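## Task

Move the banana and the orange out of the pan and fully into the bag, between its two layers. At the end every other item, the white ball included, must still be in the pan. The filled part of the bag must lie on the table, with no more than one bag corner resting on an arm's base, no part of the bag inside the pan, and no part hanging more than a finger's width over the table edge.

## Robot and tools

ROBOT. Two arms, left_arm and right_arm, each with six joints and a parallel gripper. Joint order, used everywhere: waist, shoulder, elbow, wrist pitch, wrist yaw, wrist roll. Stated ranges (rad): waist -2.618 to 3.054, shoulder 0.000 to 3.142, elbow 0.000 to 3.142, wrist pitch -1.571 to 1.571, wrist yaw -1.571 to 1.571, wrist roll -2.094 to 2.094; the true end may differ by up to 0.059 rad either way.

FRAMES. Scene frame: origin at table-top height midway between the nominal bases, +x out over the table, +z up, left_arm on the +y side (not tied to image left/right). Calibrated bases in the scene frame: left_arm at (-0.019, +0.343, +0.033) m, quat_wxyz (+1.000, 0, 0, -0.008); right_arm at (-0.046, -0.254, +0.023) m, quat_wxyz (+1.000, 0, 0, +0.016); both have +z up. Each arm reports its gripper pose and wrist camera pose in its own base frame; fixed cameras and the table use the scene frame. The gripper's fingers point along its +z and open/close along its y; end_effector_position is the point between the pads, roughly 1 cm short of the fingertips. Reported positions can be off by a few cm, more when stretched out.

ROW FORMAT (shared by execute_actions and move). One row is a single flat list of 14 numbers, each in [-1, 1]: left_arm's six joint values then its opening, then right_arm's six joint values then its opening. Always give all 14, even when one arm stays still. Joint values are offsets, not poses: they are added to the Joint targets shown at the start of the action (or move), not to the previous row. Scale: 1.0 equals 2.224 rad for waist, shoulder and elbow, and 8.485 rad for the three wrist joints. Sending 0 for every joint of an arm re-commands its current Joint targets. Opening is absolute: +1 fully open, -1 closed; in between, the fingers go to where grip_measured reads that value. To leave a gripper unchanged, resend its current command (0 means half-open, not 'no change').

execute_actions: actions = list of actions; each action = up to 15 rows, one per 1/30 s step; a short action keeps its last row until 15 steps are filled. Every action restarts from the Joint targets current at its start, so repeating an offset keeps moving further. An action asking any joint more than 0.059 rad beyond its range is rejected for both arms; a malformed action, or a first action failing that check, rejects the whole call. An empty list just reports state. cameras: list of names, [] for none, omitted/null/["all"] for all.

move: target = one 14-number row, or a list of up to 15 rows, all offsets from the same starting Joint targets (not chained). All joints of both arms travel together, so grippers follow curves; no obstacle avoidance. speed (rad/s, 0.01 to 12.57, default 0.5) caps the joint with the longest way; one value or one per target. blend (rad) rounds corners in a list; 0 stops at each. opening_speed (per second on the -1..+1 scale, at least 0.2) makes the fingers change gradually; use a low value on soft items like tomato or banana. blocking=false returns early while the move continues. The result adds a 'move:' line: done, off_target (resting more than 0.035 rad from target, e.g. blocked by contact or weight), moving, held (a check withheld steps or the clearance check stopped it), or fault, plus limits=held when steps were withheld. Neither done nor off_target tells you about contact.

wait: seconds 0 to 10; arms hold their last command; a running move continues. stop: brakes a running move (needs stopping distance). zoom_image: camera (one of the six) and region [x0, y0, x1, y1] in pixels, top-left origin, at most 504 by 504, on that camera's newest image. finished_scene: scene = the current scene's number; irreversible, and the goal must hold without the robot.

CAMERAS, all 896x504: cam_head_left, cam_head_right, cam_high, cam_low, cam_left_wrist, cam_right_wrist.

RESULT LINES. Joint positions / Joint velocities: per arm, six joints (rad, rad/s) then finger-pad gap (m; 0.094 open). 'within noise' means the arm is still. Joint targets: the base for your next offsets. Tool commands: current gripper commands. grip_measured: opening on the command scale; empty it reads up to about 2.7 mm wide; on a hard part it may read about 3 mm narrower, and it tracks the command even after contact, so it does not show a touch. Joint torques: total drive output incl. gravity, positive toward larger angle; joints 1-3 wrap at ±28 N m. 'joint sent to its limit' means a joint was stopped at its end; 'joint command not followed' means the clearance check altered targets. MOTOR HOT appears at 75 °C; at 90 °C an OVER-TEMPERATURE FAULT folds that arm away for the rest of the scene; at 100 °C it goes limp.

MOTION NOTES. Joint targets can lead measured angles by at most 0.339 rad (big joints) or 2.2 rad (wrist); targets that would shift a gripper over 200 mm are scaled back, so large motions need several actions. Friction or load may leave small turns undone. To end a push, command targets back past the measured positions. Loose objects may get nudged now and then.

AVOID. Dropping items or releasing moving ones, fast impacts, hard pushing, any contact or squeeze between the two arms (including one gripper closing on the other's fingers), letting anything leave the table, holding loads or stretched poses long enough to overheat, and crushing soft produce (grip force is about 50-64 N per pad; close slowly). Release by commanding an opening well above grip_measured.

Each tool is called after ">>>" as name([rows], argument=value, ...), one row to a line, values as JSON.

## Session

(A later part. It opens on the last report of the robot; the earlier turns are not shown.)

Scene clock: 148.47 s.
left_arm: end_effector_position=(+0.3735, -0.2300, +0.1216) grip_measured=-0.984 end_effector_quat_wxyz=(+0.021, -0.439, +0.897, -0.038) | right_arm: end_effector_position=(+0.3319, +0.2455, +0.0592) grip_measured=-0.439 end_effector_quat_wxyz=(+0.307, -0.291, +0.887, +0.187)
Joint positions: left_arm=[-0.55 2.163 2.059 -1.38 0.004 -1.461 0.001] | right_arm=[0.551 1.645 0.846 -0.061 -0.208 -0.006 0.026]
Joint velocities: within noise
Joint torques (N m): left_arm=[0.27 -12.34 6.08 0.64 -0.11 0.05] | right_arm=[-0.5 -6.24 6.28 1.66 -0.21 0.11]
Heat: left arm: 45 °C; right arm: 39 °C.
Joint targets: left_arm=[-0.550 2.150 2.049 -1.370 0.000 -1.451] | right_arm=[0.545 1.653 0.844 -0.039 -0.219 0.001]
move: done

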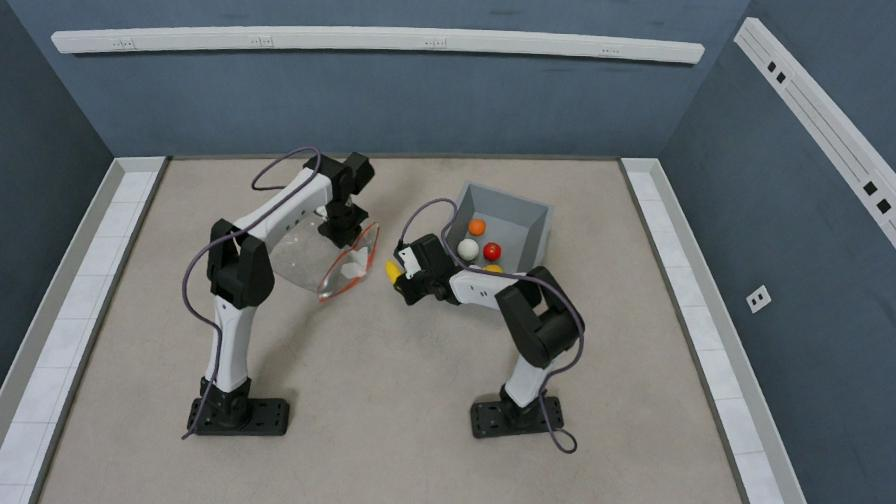

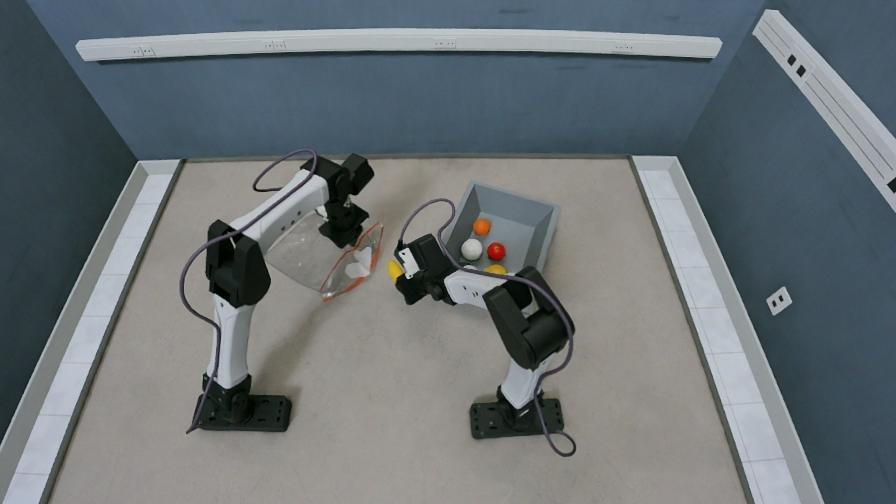

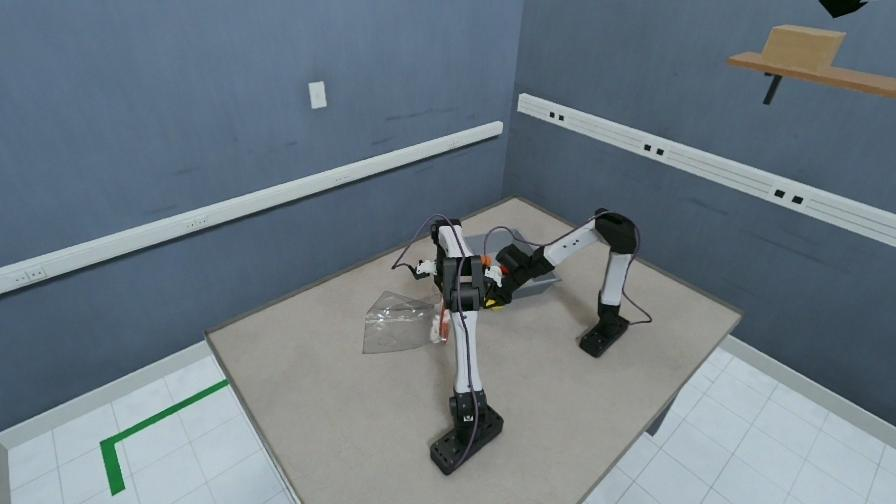

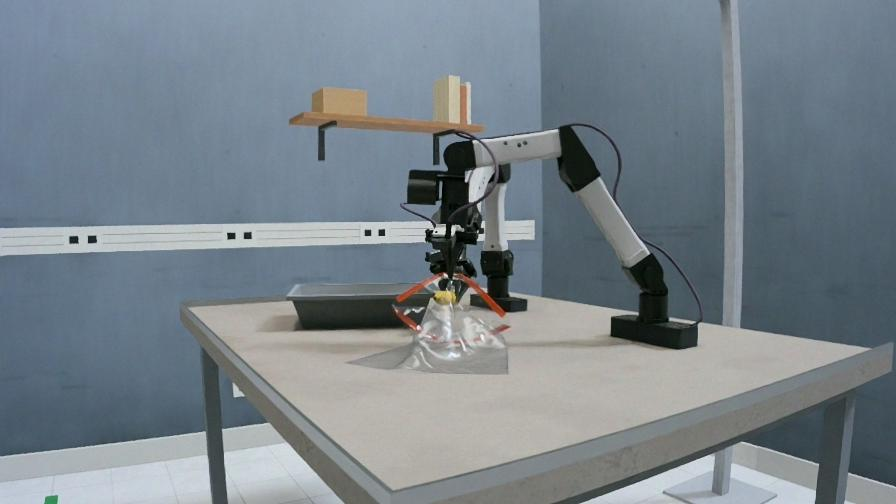

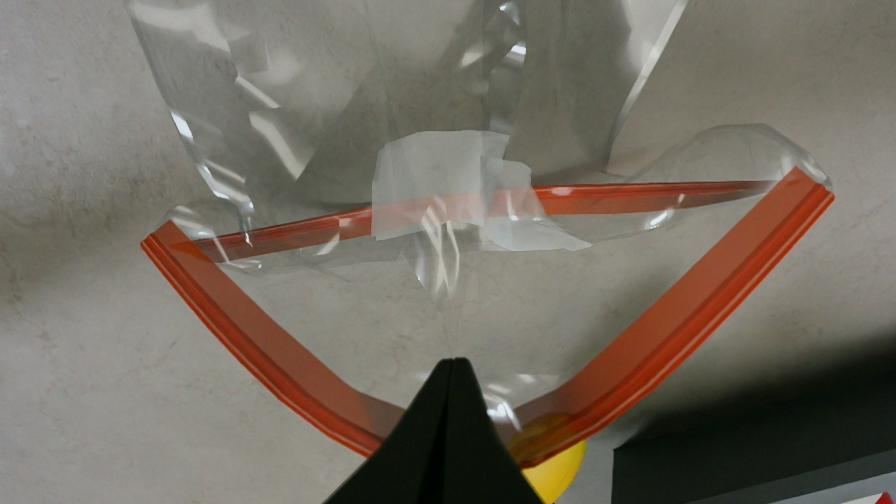

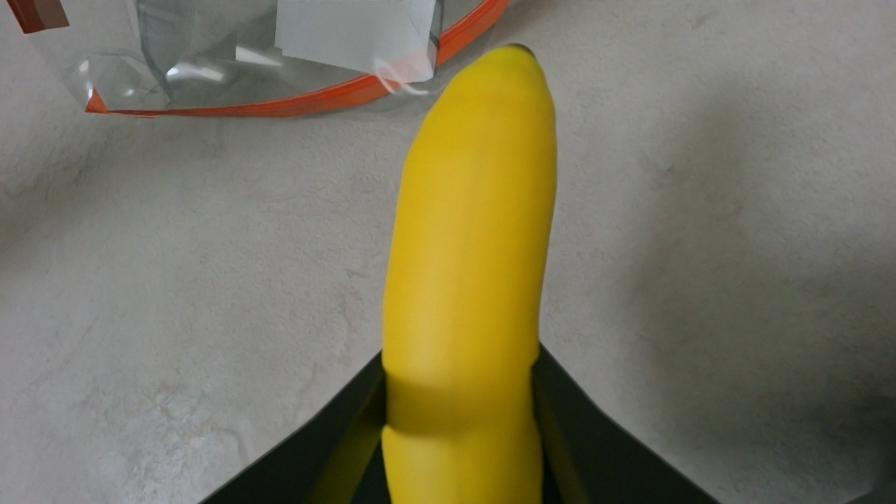

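>>> zoom_image(camera="cam_head_right", region=[250, 180, 500, 330])

>>> zoom_image(camera="cam_low", region=[340, 220, 560, 390])

Scaled by 2.016 from the camera's 896x504 image, which has a finer 1280x720 frame.

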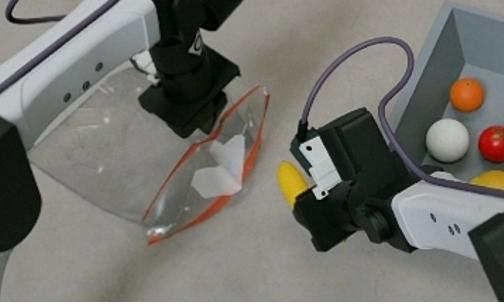

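Scaled by 2.291 from the camera's 896x504 image, which has a finer 1280x720 frame.

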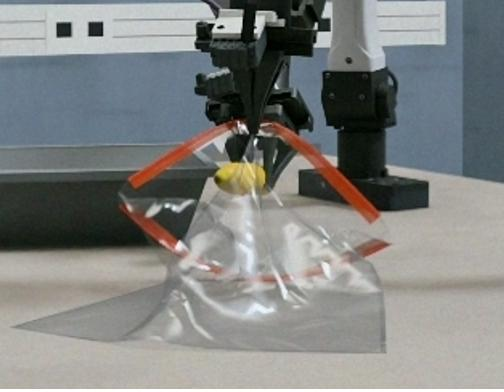

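>>> zoom_image(camera="cam_head_right", region=[310, 210, 420, 310])

>>> zoom_image(camera="cam_head_left", region=[310, 210, 420, 310])

Scaled by 4.582 from the camera's 896x504 image, which has a finer 1280x720 frame.

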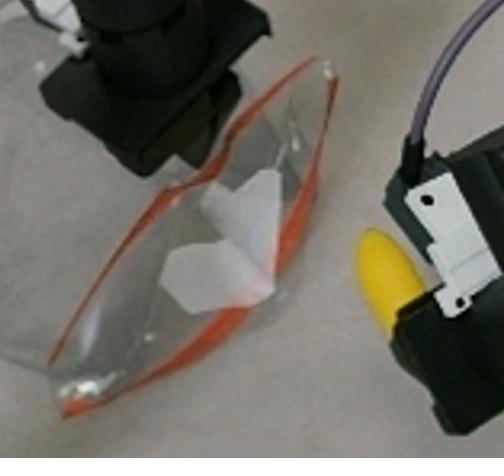

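Scaled by 4.582 from the camera's 896x504 image, which has a finer 1280x720 frame.

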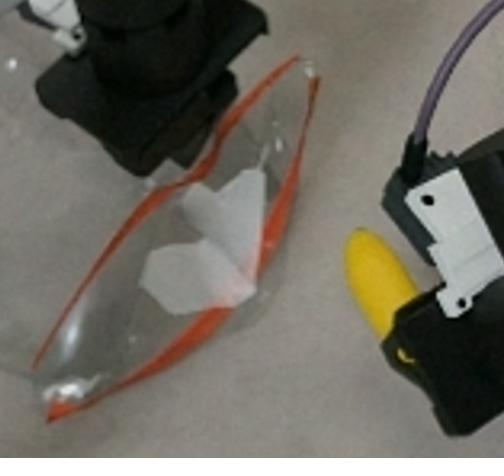

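>>> move(target=[0,0,0,0,0,0,-1,0.0364,0.0103,0.005,0.0012,0.0066,0,-0.55], speed=0.35, cameras=["cam_right_wrist","cam_head_right","cam_low","cam_left_wrist"])

>>> zoom_image(camera="cam_head_right", region=[310, 210, 420, 310])

Scene clock: 151.83 s.
left_arm: end_effector_position=(+0.3735, -0.2300, +0.1216) grip_measured=-0.984 end_effector_quat_wxyz=(+0.021, -0.439, +0.897, -0.038) | right_arm: end_effector_position=(+0.3184, +0.2644, +0.0520) grip_measured=-0.439 end_effector_quat_wxyz=(+0.301, -0.317, +0.881, +0.181)
Joint positions: left_arm=[-0.55 2.163 2.059 -1.38 0.004 -1.461 0.001] | right_arm=[0.622 1.666 0.846 -0.05 -0.173 -0.006 0.026]
Joint velocities: within noise
Joint torques (N m): left_arm=[0.24 -12.38 6.04 0.65 -0.1 0.06] | right_arm=[0.47 -6.16 7.28 1.71 -0.04 0.11]
Heat: left arm: 45 °C; right arm: 38 °C.
Joint targets: left_arm=[-0.550 2.150 2.049 -1.370 0.000 -1.451] | right_arm=[0.626 1.676 0.856 -0.029 -0.163 0.000]
move: done
Images, in order (width x height): cam_head_right 896x504, cam_low 896x504, cam_left_wrist 896x504, cam_right_wrist 896x504.

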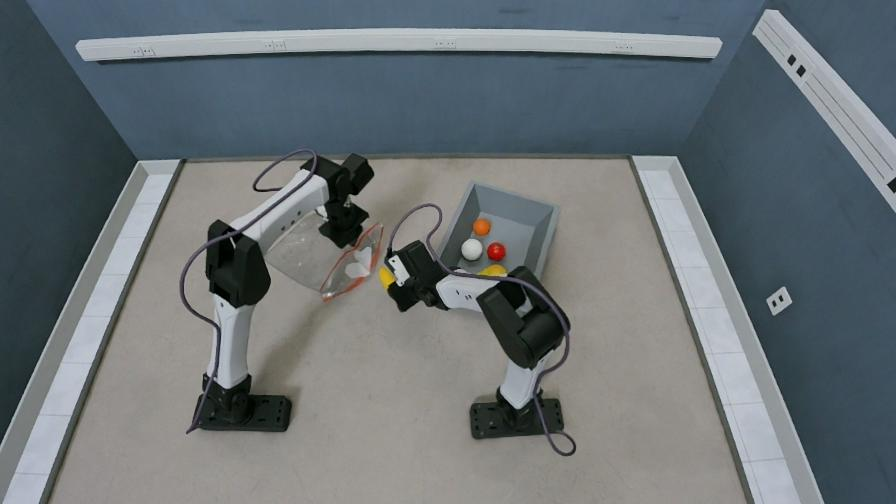

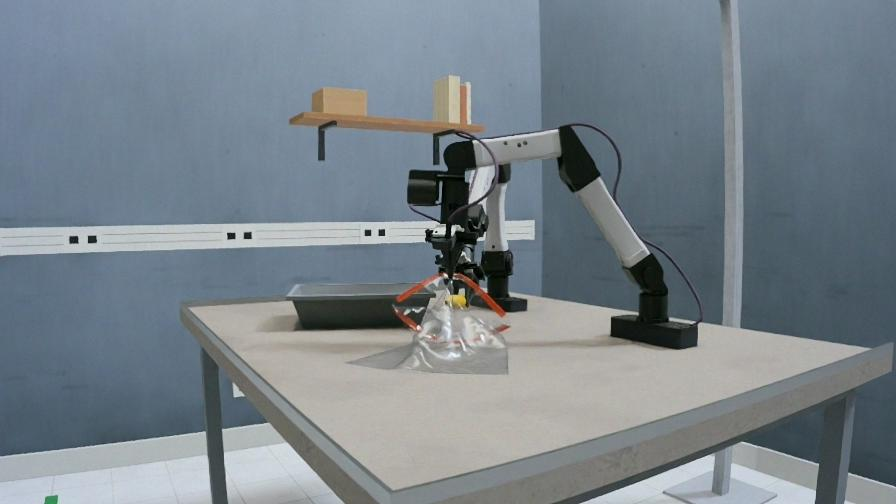

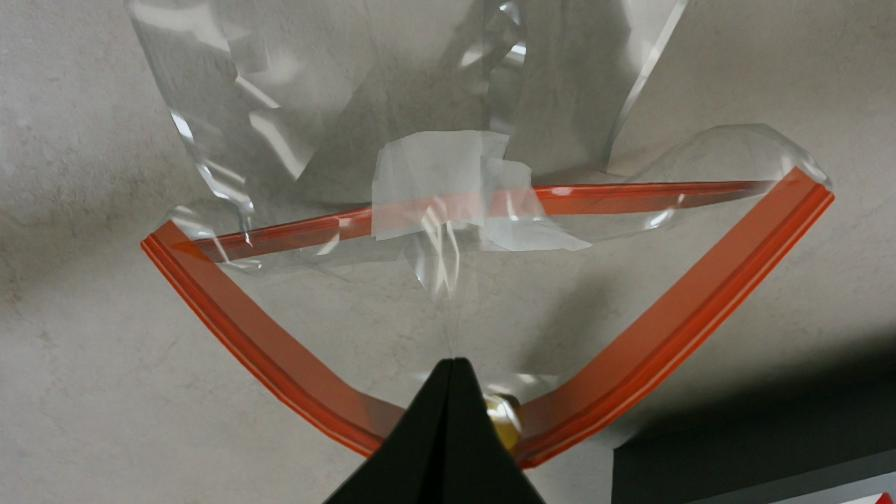

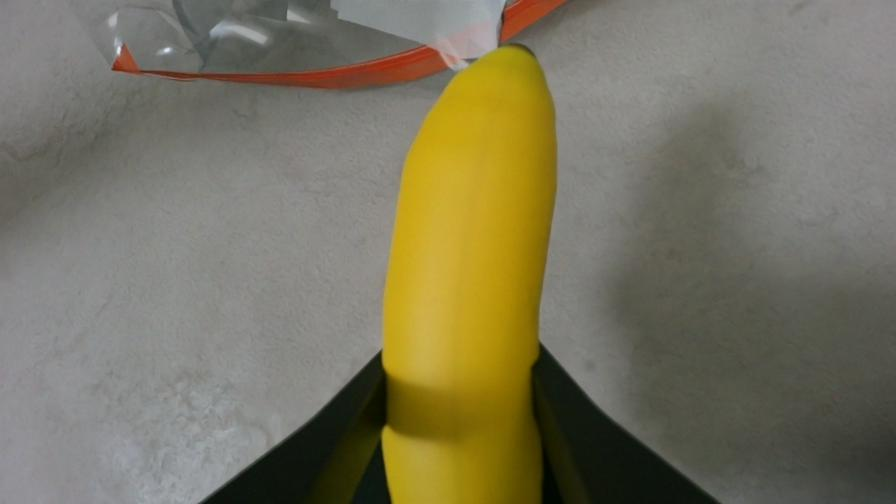

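Scaled by 4.582 from the camera's 896x504 image, which has a finer 1280x720 frame.

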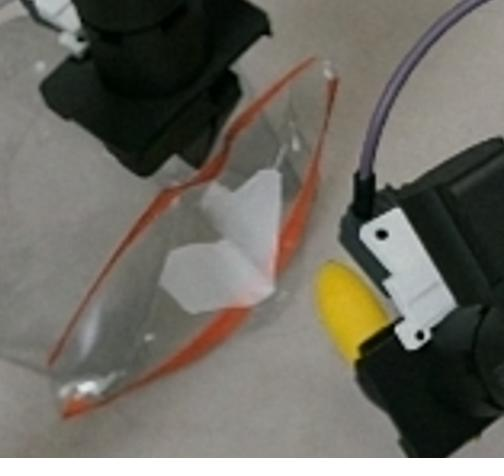

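>>> move([
  [0,0,0,0,0,0,-1,0.031,0,0,0,0.0055,0,-0.55],
  [0,0,0,0,0,0,-1,0.0378,0.0715,0.0037,0.033,0.005,0,-0.55],
], speed=0.25, cameras=["cam_right_wrist","cam_head_right","cam_low","cam_left_wrist"])

>>> zoom_image(camera="cam_head_right", region=[310, 210, 420, 310])

>>> zoom_image(camera="cam_low", region=[340, 220, 560, 390])

Scene clock: 154.67 s.
left_arm: end_effector_position=(+0.3735, -0.2300, +0.1216) grip_measured=-0.984 end_effector_quat_wxyz=(+0.021, -0.439, +0.897, -0.038) | right_arm: end_effector_position=(+0.3304, +0.3084, +0.0321) grip_measured=-0.439 end_effector_quat_wxyz=(+0.354, -0.341, +0.850, +0.191)
Joint positions: left_arm=[-0.55 2.163 2.059 -1.38 0.004 -1.461 0.001] | right_arm=[0.703 1.825 0.846 0.228 -0.127 -0.006 0.026]
Joint velocities: within noise
Joint torques (N m): left_arm=[0.2 -12.36 6.05 0.65 -0.11 0.05] | right_arm=[0.76 -7.15 7.65 1.91 -0.01 0.11]
Heat: left arm: 45 °C; right arm: 38 °C.
Joint targets: left_arm=[-0.550 2.150 2.049 -1.370 0.000 -1.451] | right_arm=[0.710 1.835 0.864 0.251 -0.121 0.001]
move: done
Images, in order (width x height): cam_head_right 896x504, cam_low 896x504, cam_left_wrist 896x504, cam_right_wrist 896x504.

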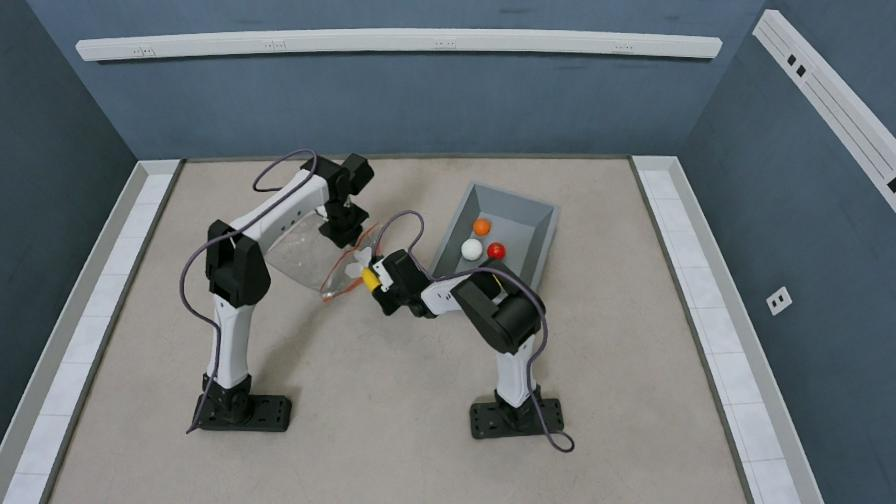

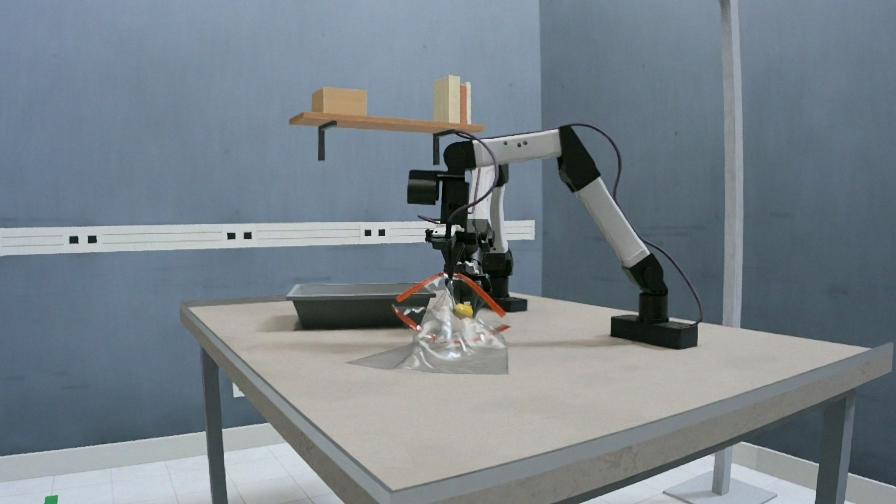

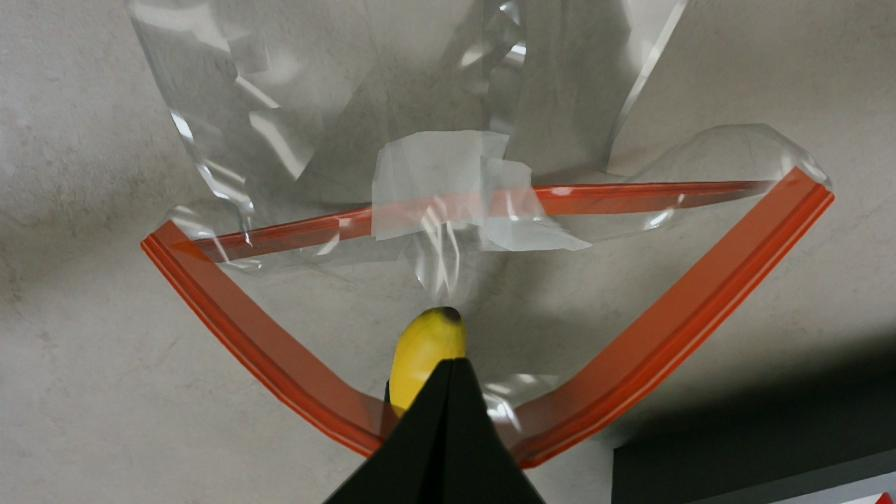

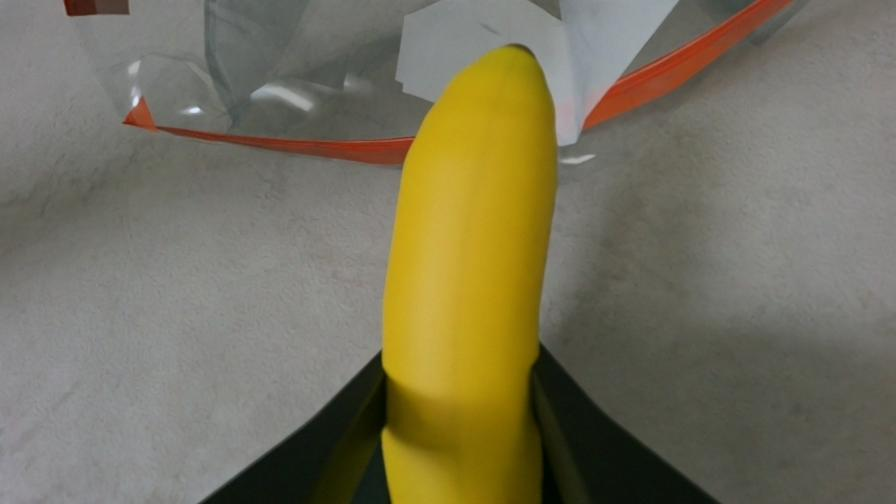

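Scaled by 4.582 from the camera's 896x504 image, which has a finer 1280x720 frame.

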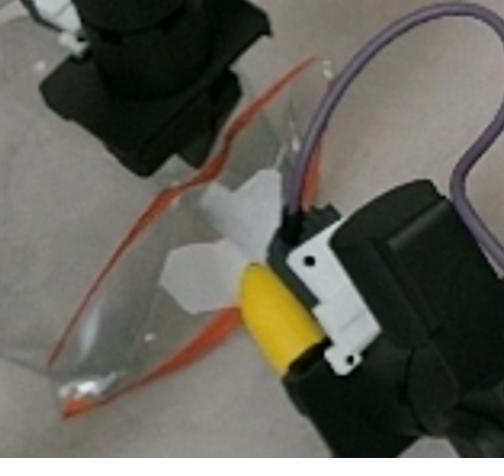

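Scaled by 2.291 from the camera's 896x504 image, which has a finer 1280x720 frame.

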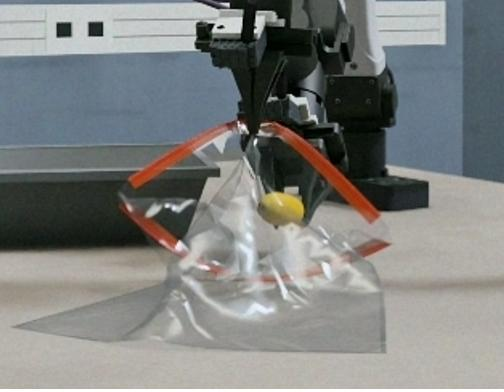

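>>> move(target=[0,0,0,0,0,0,-1,0.0077,0.0746,0.0546,0.0135,0.0008,0,-0.55], speed=0.15, cameras=["cam_right_wrist","cam_head_right","cam_low","cam_left_wrist"])

>>> zoom_image(camera="cam_head_right", region=[310, 210, 420, 310])

>>> zoom_image(camera="cam_low", region=[340, 220, 560, 390])

Scene clock: 156.57 s.
left_arm: end_effector_position=(+0.3735, -0.2300, +0.1216) grip_measured=-0.984 end_effector_quat_wxyz=(+0.021, -0.439, +0.897, -0.038) | right_arm: end_effector_position=(+0.3573, +0.3415, +0.0203) grip_measured=-0.439 end_effector_quat_wxyz=(+0.380, -0.345, +0.834, +0.201)
Joint positions: left_arm=[-0.55 2.163 2.059 -1.38 0.004 -1.461 0.001] | right_arm=[0.72 1.989 0.959 0.342 -0.123 -0.006 0.026]
Joint velocities: within noise
Joint torques (N m): left_arm=[0.24 -12.36 6.02 0.65 -0.11 0.04] | right_arm=[0.75 -8.23 8.23 1.96 0.04 0.11]
Heat: left arm: 45 °C; right arm: 38 °C.
Joint targets: left_arm=[-0.550 2.150 2.049 -1.370 0.000 -1.451] | right_arm=[0.727 2.001 0.985 0.365 -0.114 0.001]
move: done
Images, in order (width x height): cam_head_right 896x504, cam_low 896x504, cam_left_wrist 896x504, cam_right_wrist 896x504.

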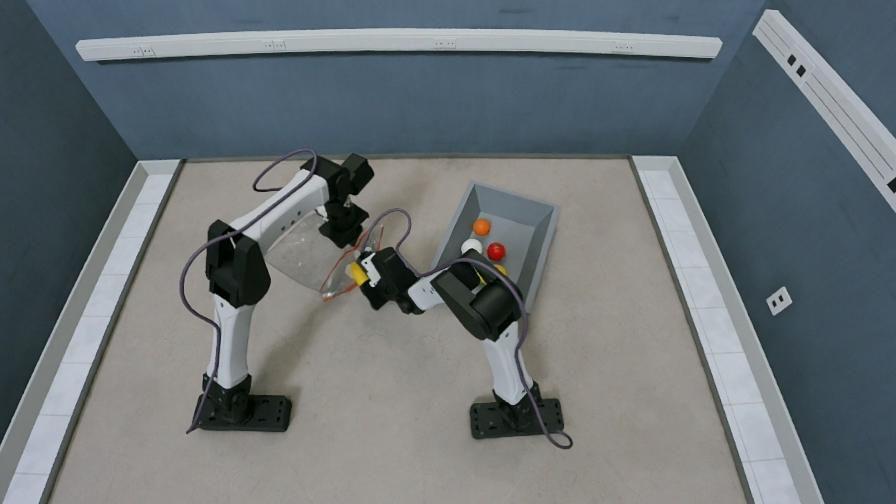

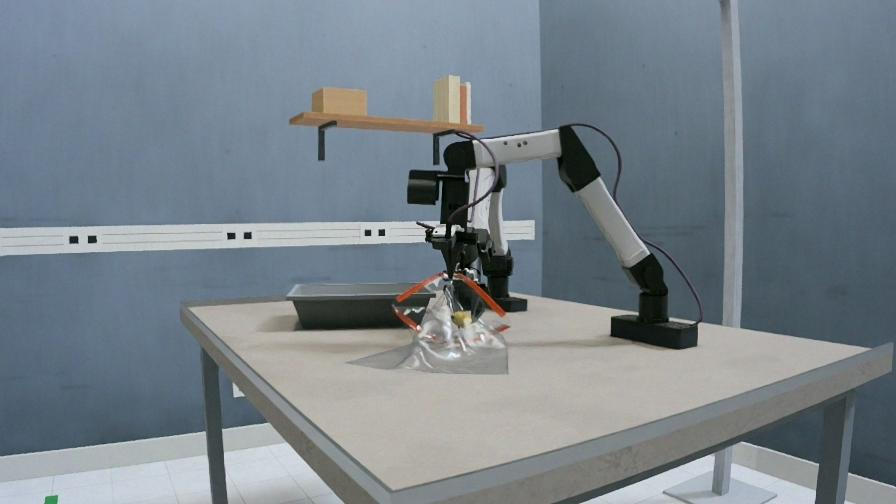

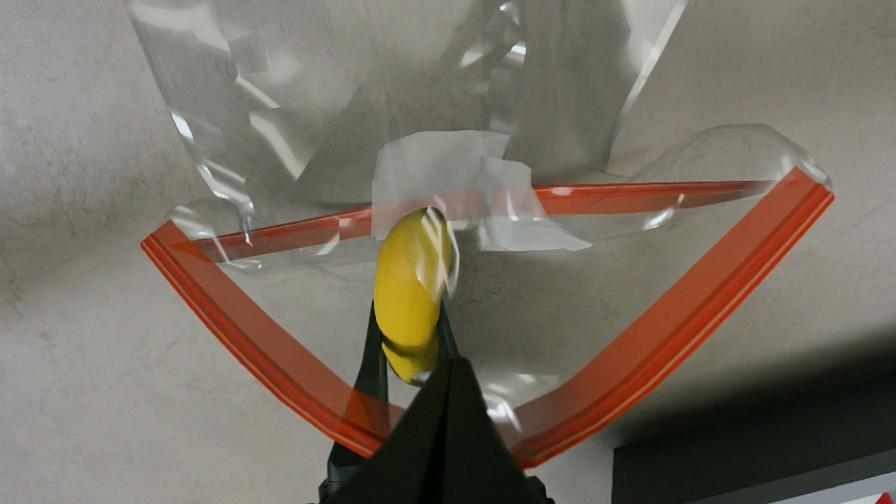

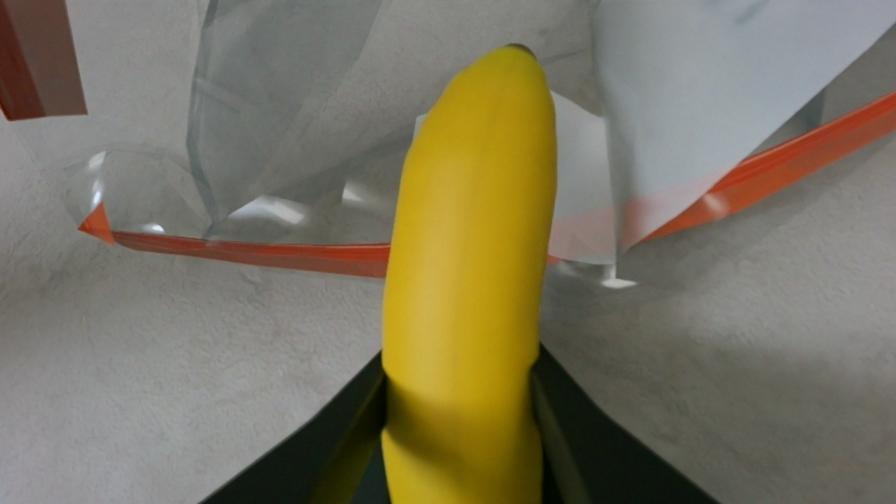

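Scaled by 4.582 from the camera's 896x504 image, which has a finer 1280x720 frame.

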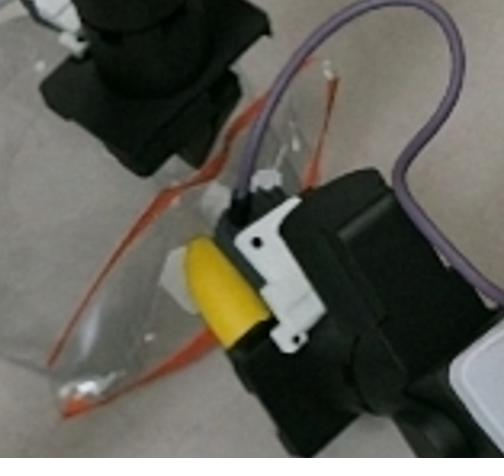

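Scaled by 2.291 from the camera's 896x504 image, which has a finer 1280x720 frame.

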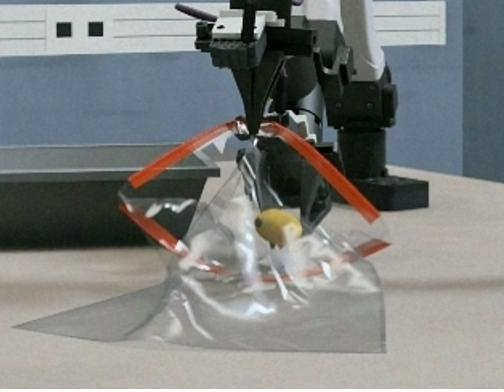

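>>> move([
  [0,0,0,0,0,0,-1,0,0.0104,-0.0036,0.0037,0,0,-0.55],
  [0,0,0,0,0,0,-1,0,0.0104,-0.0036,0.0037,0,0,-0.1],
], speed=0.1, opening_speed=0.4, cameras=["cam_right_wrist","cam_low","cam_left_wrist"])

>>> zoom_image(camera="cam_low", region=[340, 220, 560, 390])

Scene clock: 159.57 s.
left_arm: end_effector_position=(+0.3735, -0.2300, +0.1216) grip_measured=-0.984 end_effector_quat_wxyz=(+0.021, -0.439, +0.897, -0.038) | right_arm: end_effector_position=(+0.3598, +0.3435, +0.0159) grip_measured=-0.101 end_effector_quat_wxyz=(+0.385, -0.344, +0.832, +0.203)
Joint positions: left_arm=[-0.55 2.163 2.059 -1.38 0.004 -1.461 0.001] | right_arm=[0.72 2.012 0.959 0.376 -0.123 -0.006 0.042]
Joint velocities: within noise
Joint torques (N m): left_arm=[0.27 -12.38 6.05 0.65 -0.11 0.05] | right_arm=[0.76 -8.29 7.41 1.9 0.01 0.1]
Heat: left arm: 46 °C; right arm: 38 °C.
Joint targets: left_arm=[-0.550 2.150 2.049 -1.370 0.000 -1.451] | right_arm=[0.727 2.024 0.977 0.397 -0.114 0.001]
move: done
Images, in order (width x height): cam_low 896x504, cam_left_wrist 896x504, cam_right_wrist 896x504.

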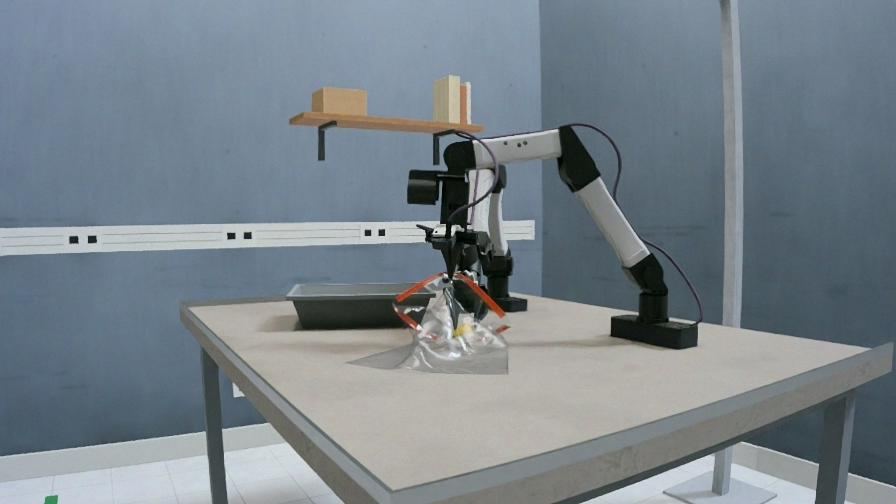

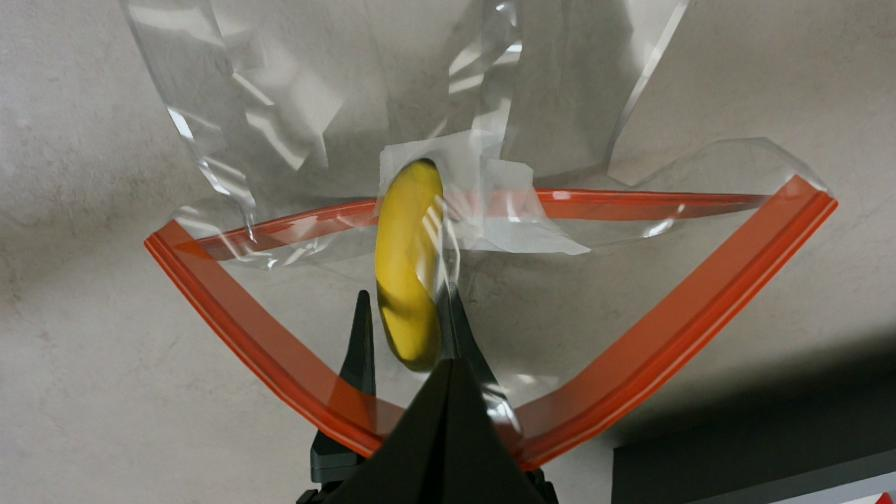

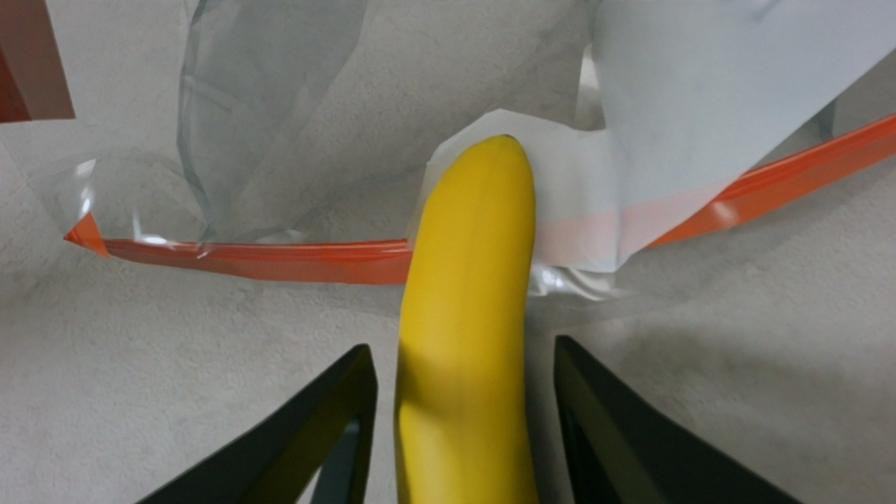

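Scaled by 2.291 from the camera's 896x504 image, which has a finer 1280x720 frame.

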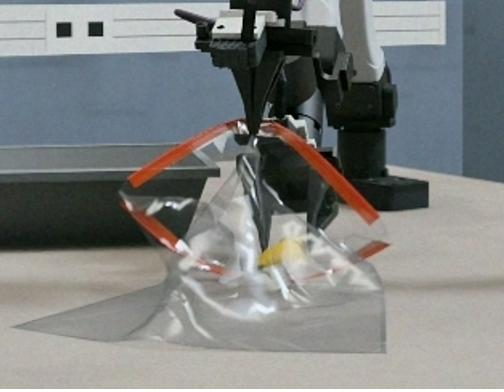

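>>> move(target=[0,0,0,0,0,0,-1,-0.0148,0.0198,-0.125,0.0616,-0.0053,0,-0.1], speed=0.25, cameras=["cam_right_wrist","cam_low","cam_left_wrist","cam_head_right"])

>>> zoom_image(camera="cam_low", region=[340, 220, 560, 390])

Scene clock: 166.97 s.
left_arm: end_effector_position=(+0.3736, -0.2300, +0.1216) grip_measured=-0.984 end_effector_quat_wxyz=(+0.022, -0.439, +0.897, -0.038) | right_arm: end_effector_position=(+0.3451, +0.3251, +0.0130) grip_measured=-0.101 end_effector_quat_wxyz=(+0.474, -0.330, +0.780, +0.239)
Joint positions: left_arm=[-0.55 2.163 2.059 -1.379 0.004 -1.461 0.001] | right_arm=[0.702 2.056 0.702 0.897 -0.149 -0.006 0.042]
Joint velocities: within noise
Joint torques (N m): left_arm=[0.27 -12.37 6.08 0.65 -0.11 0.05] | right_arm=[-0.7 -7.45 4.14 2.01 -0.16 0.1]
Heat: left arm: 46 °C; right arm: 38 °C.
Joint targets: left_arm=[-0.550 2.150 2.049 -1.370 0.000 -1.451] | right_arm=[0.694 2.068 0.699 0.919 -0.159 0.001]
move: done
Images, in order (width x height): cam_head_right 896x504, cam_low 896x504, cam_left_wrist 896x504, cam_right_wrist 896x504.

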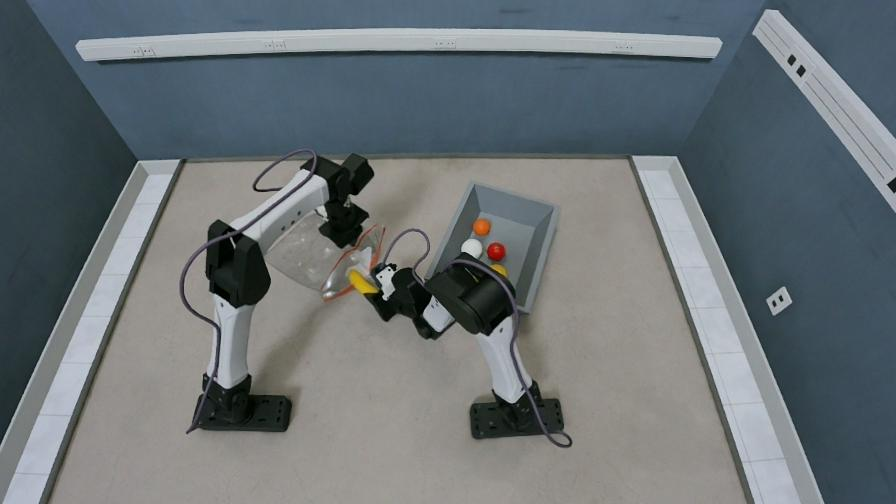

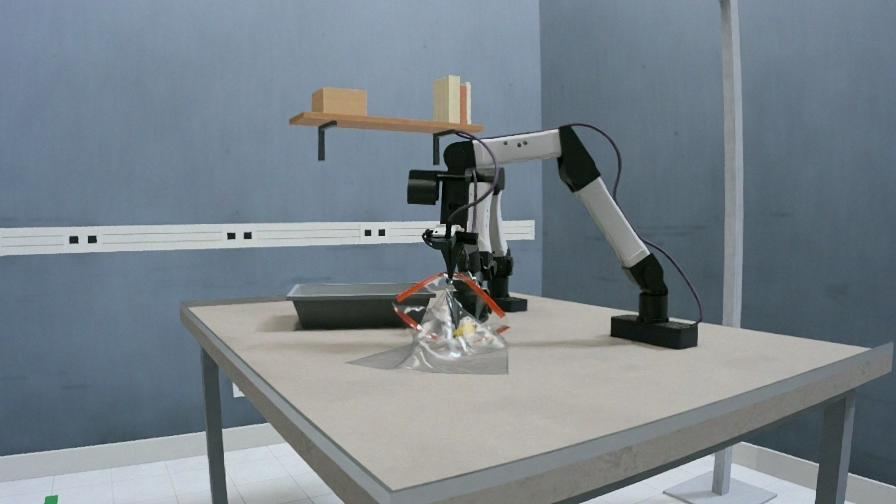

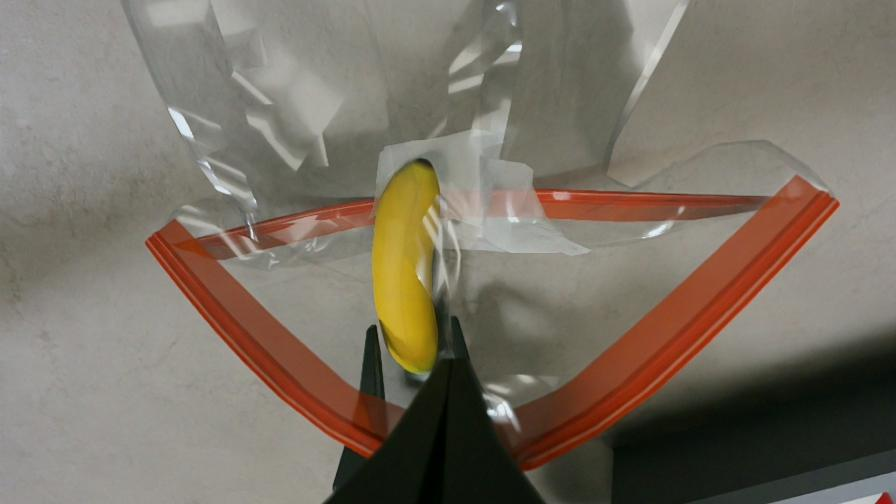

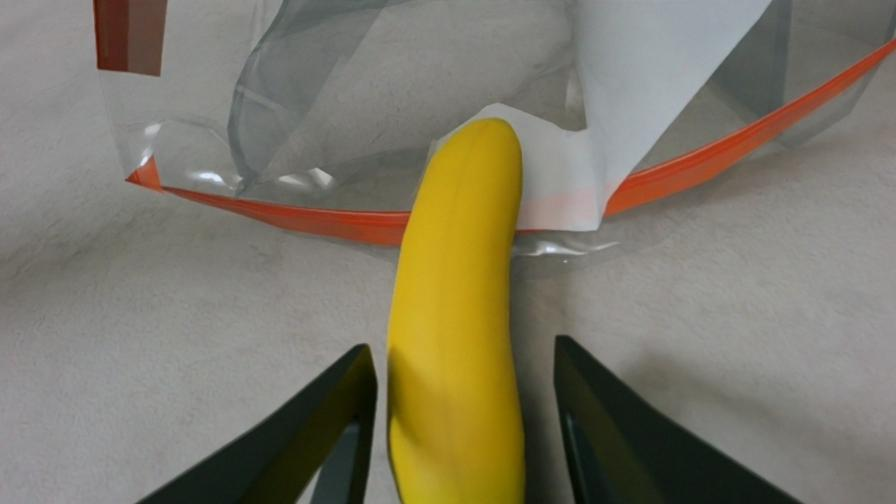

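Scaled by 2.291 from the camera's 896x504 image, which has a finer 1280x720 frame.

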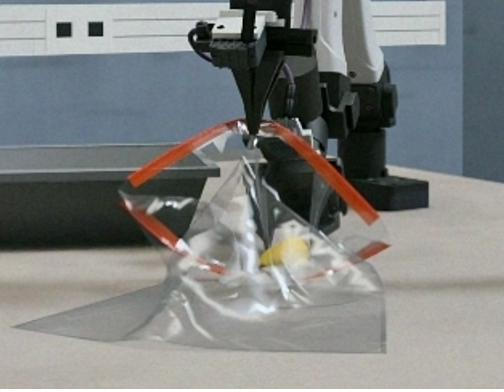

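>>> move(target=[0,0,0,0,0,0,-1,-0.006,-0.001,-0.0346,0.0088,-0.0014,0,-0.1], speed=0.2, cameras=["cam_right_wrist","cam_left_wrist"])

Scene clock: 168.47 s.
left_arm: end_effector_position=(+0.3736, -0.2300, +0.1216) grip_measured=-0.984 end_effector_quat_wxyz=(+0.022, -0.439, +0.897, -0.038) | right_arm: end_effector_position=(+0.3342, +0.3102, +0.0048) grip_measured=-0.101 end_effector_quat_wxyz=(+0.473, -0.328, +0.782, +0.240)
Joint positions: left_arm=[-0.55 2.163 2.059 -1.379 0.004 -1.461 0.001] | right_arm=[0.688 2.056 0.625 0.972 -0.161 -0.006 0.042]
Joint velocities: within noise
Joint torques (N m): left_arm=[0.24 -12.36 6.05 0.65 -0.11 0.06] | right_arm=[-0.65 -7.25 3.75 2.05 -0.18 0.11]
Heat: left arm: 47 °C; right arm: 38 °C.
Joint targets: left_arm=[-0.550 2.150 2.049 -1.370 0.000 -1.451] | right_arm=[0.681 2.066 0.622 0.994 -0.171 0.001]
move: done
Images, in order (width x height): cam_left_wrist 896x504, cam_right_wrist 896x504.

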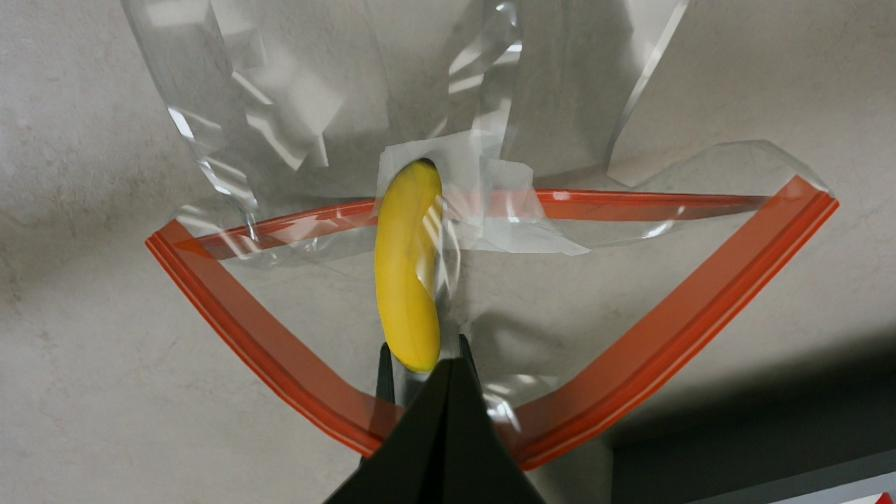

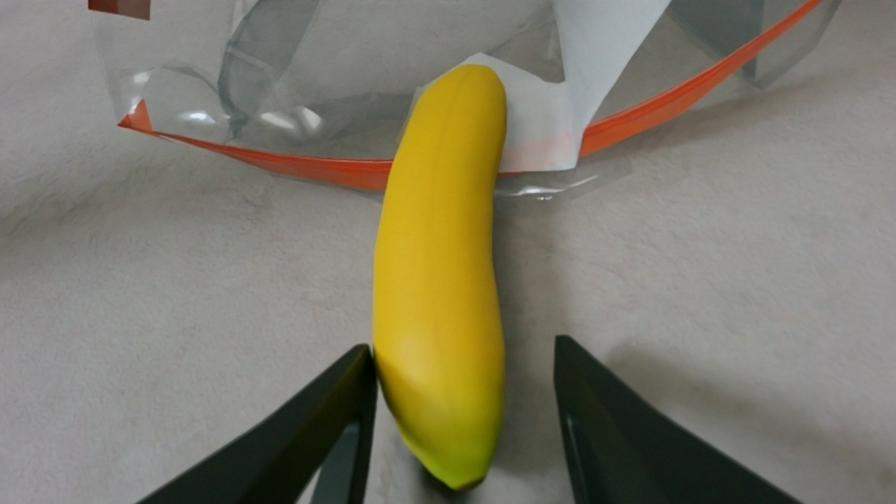

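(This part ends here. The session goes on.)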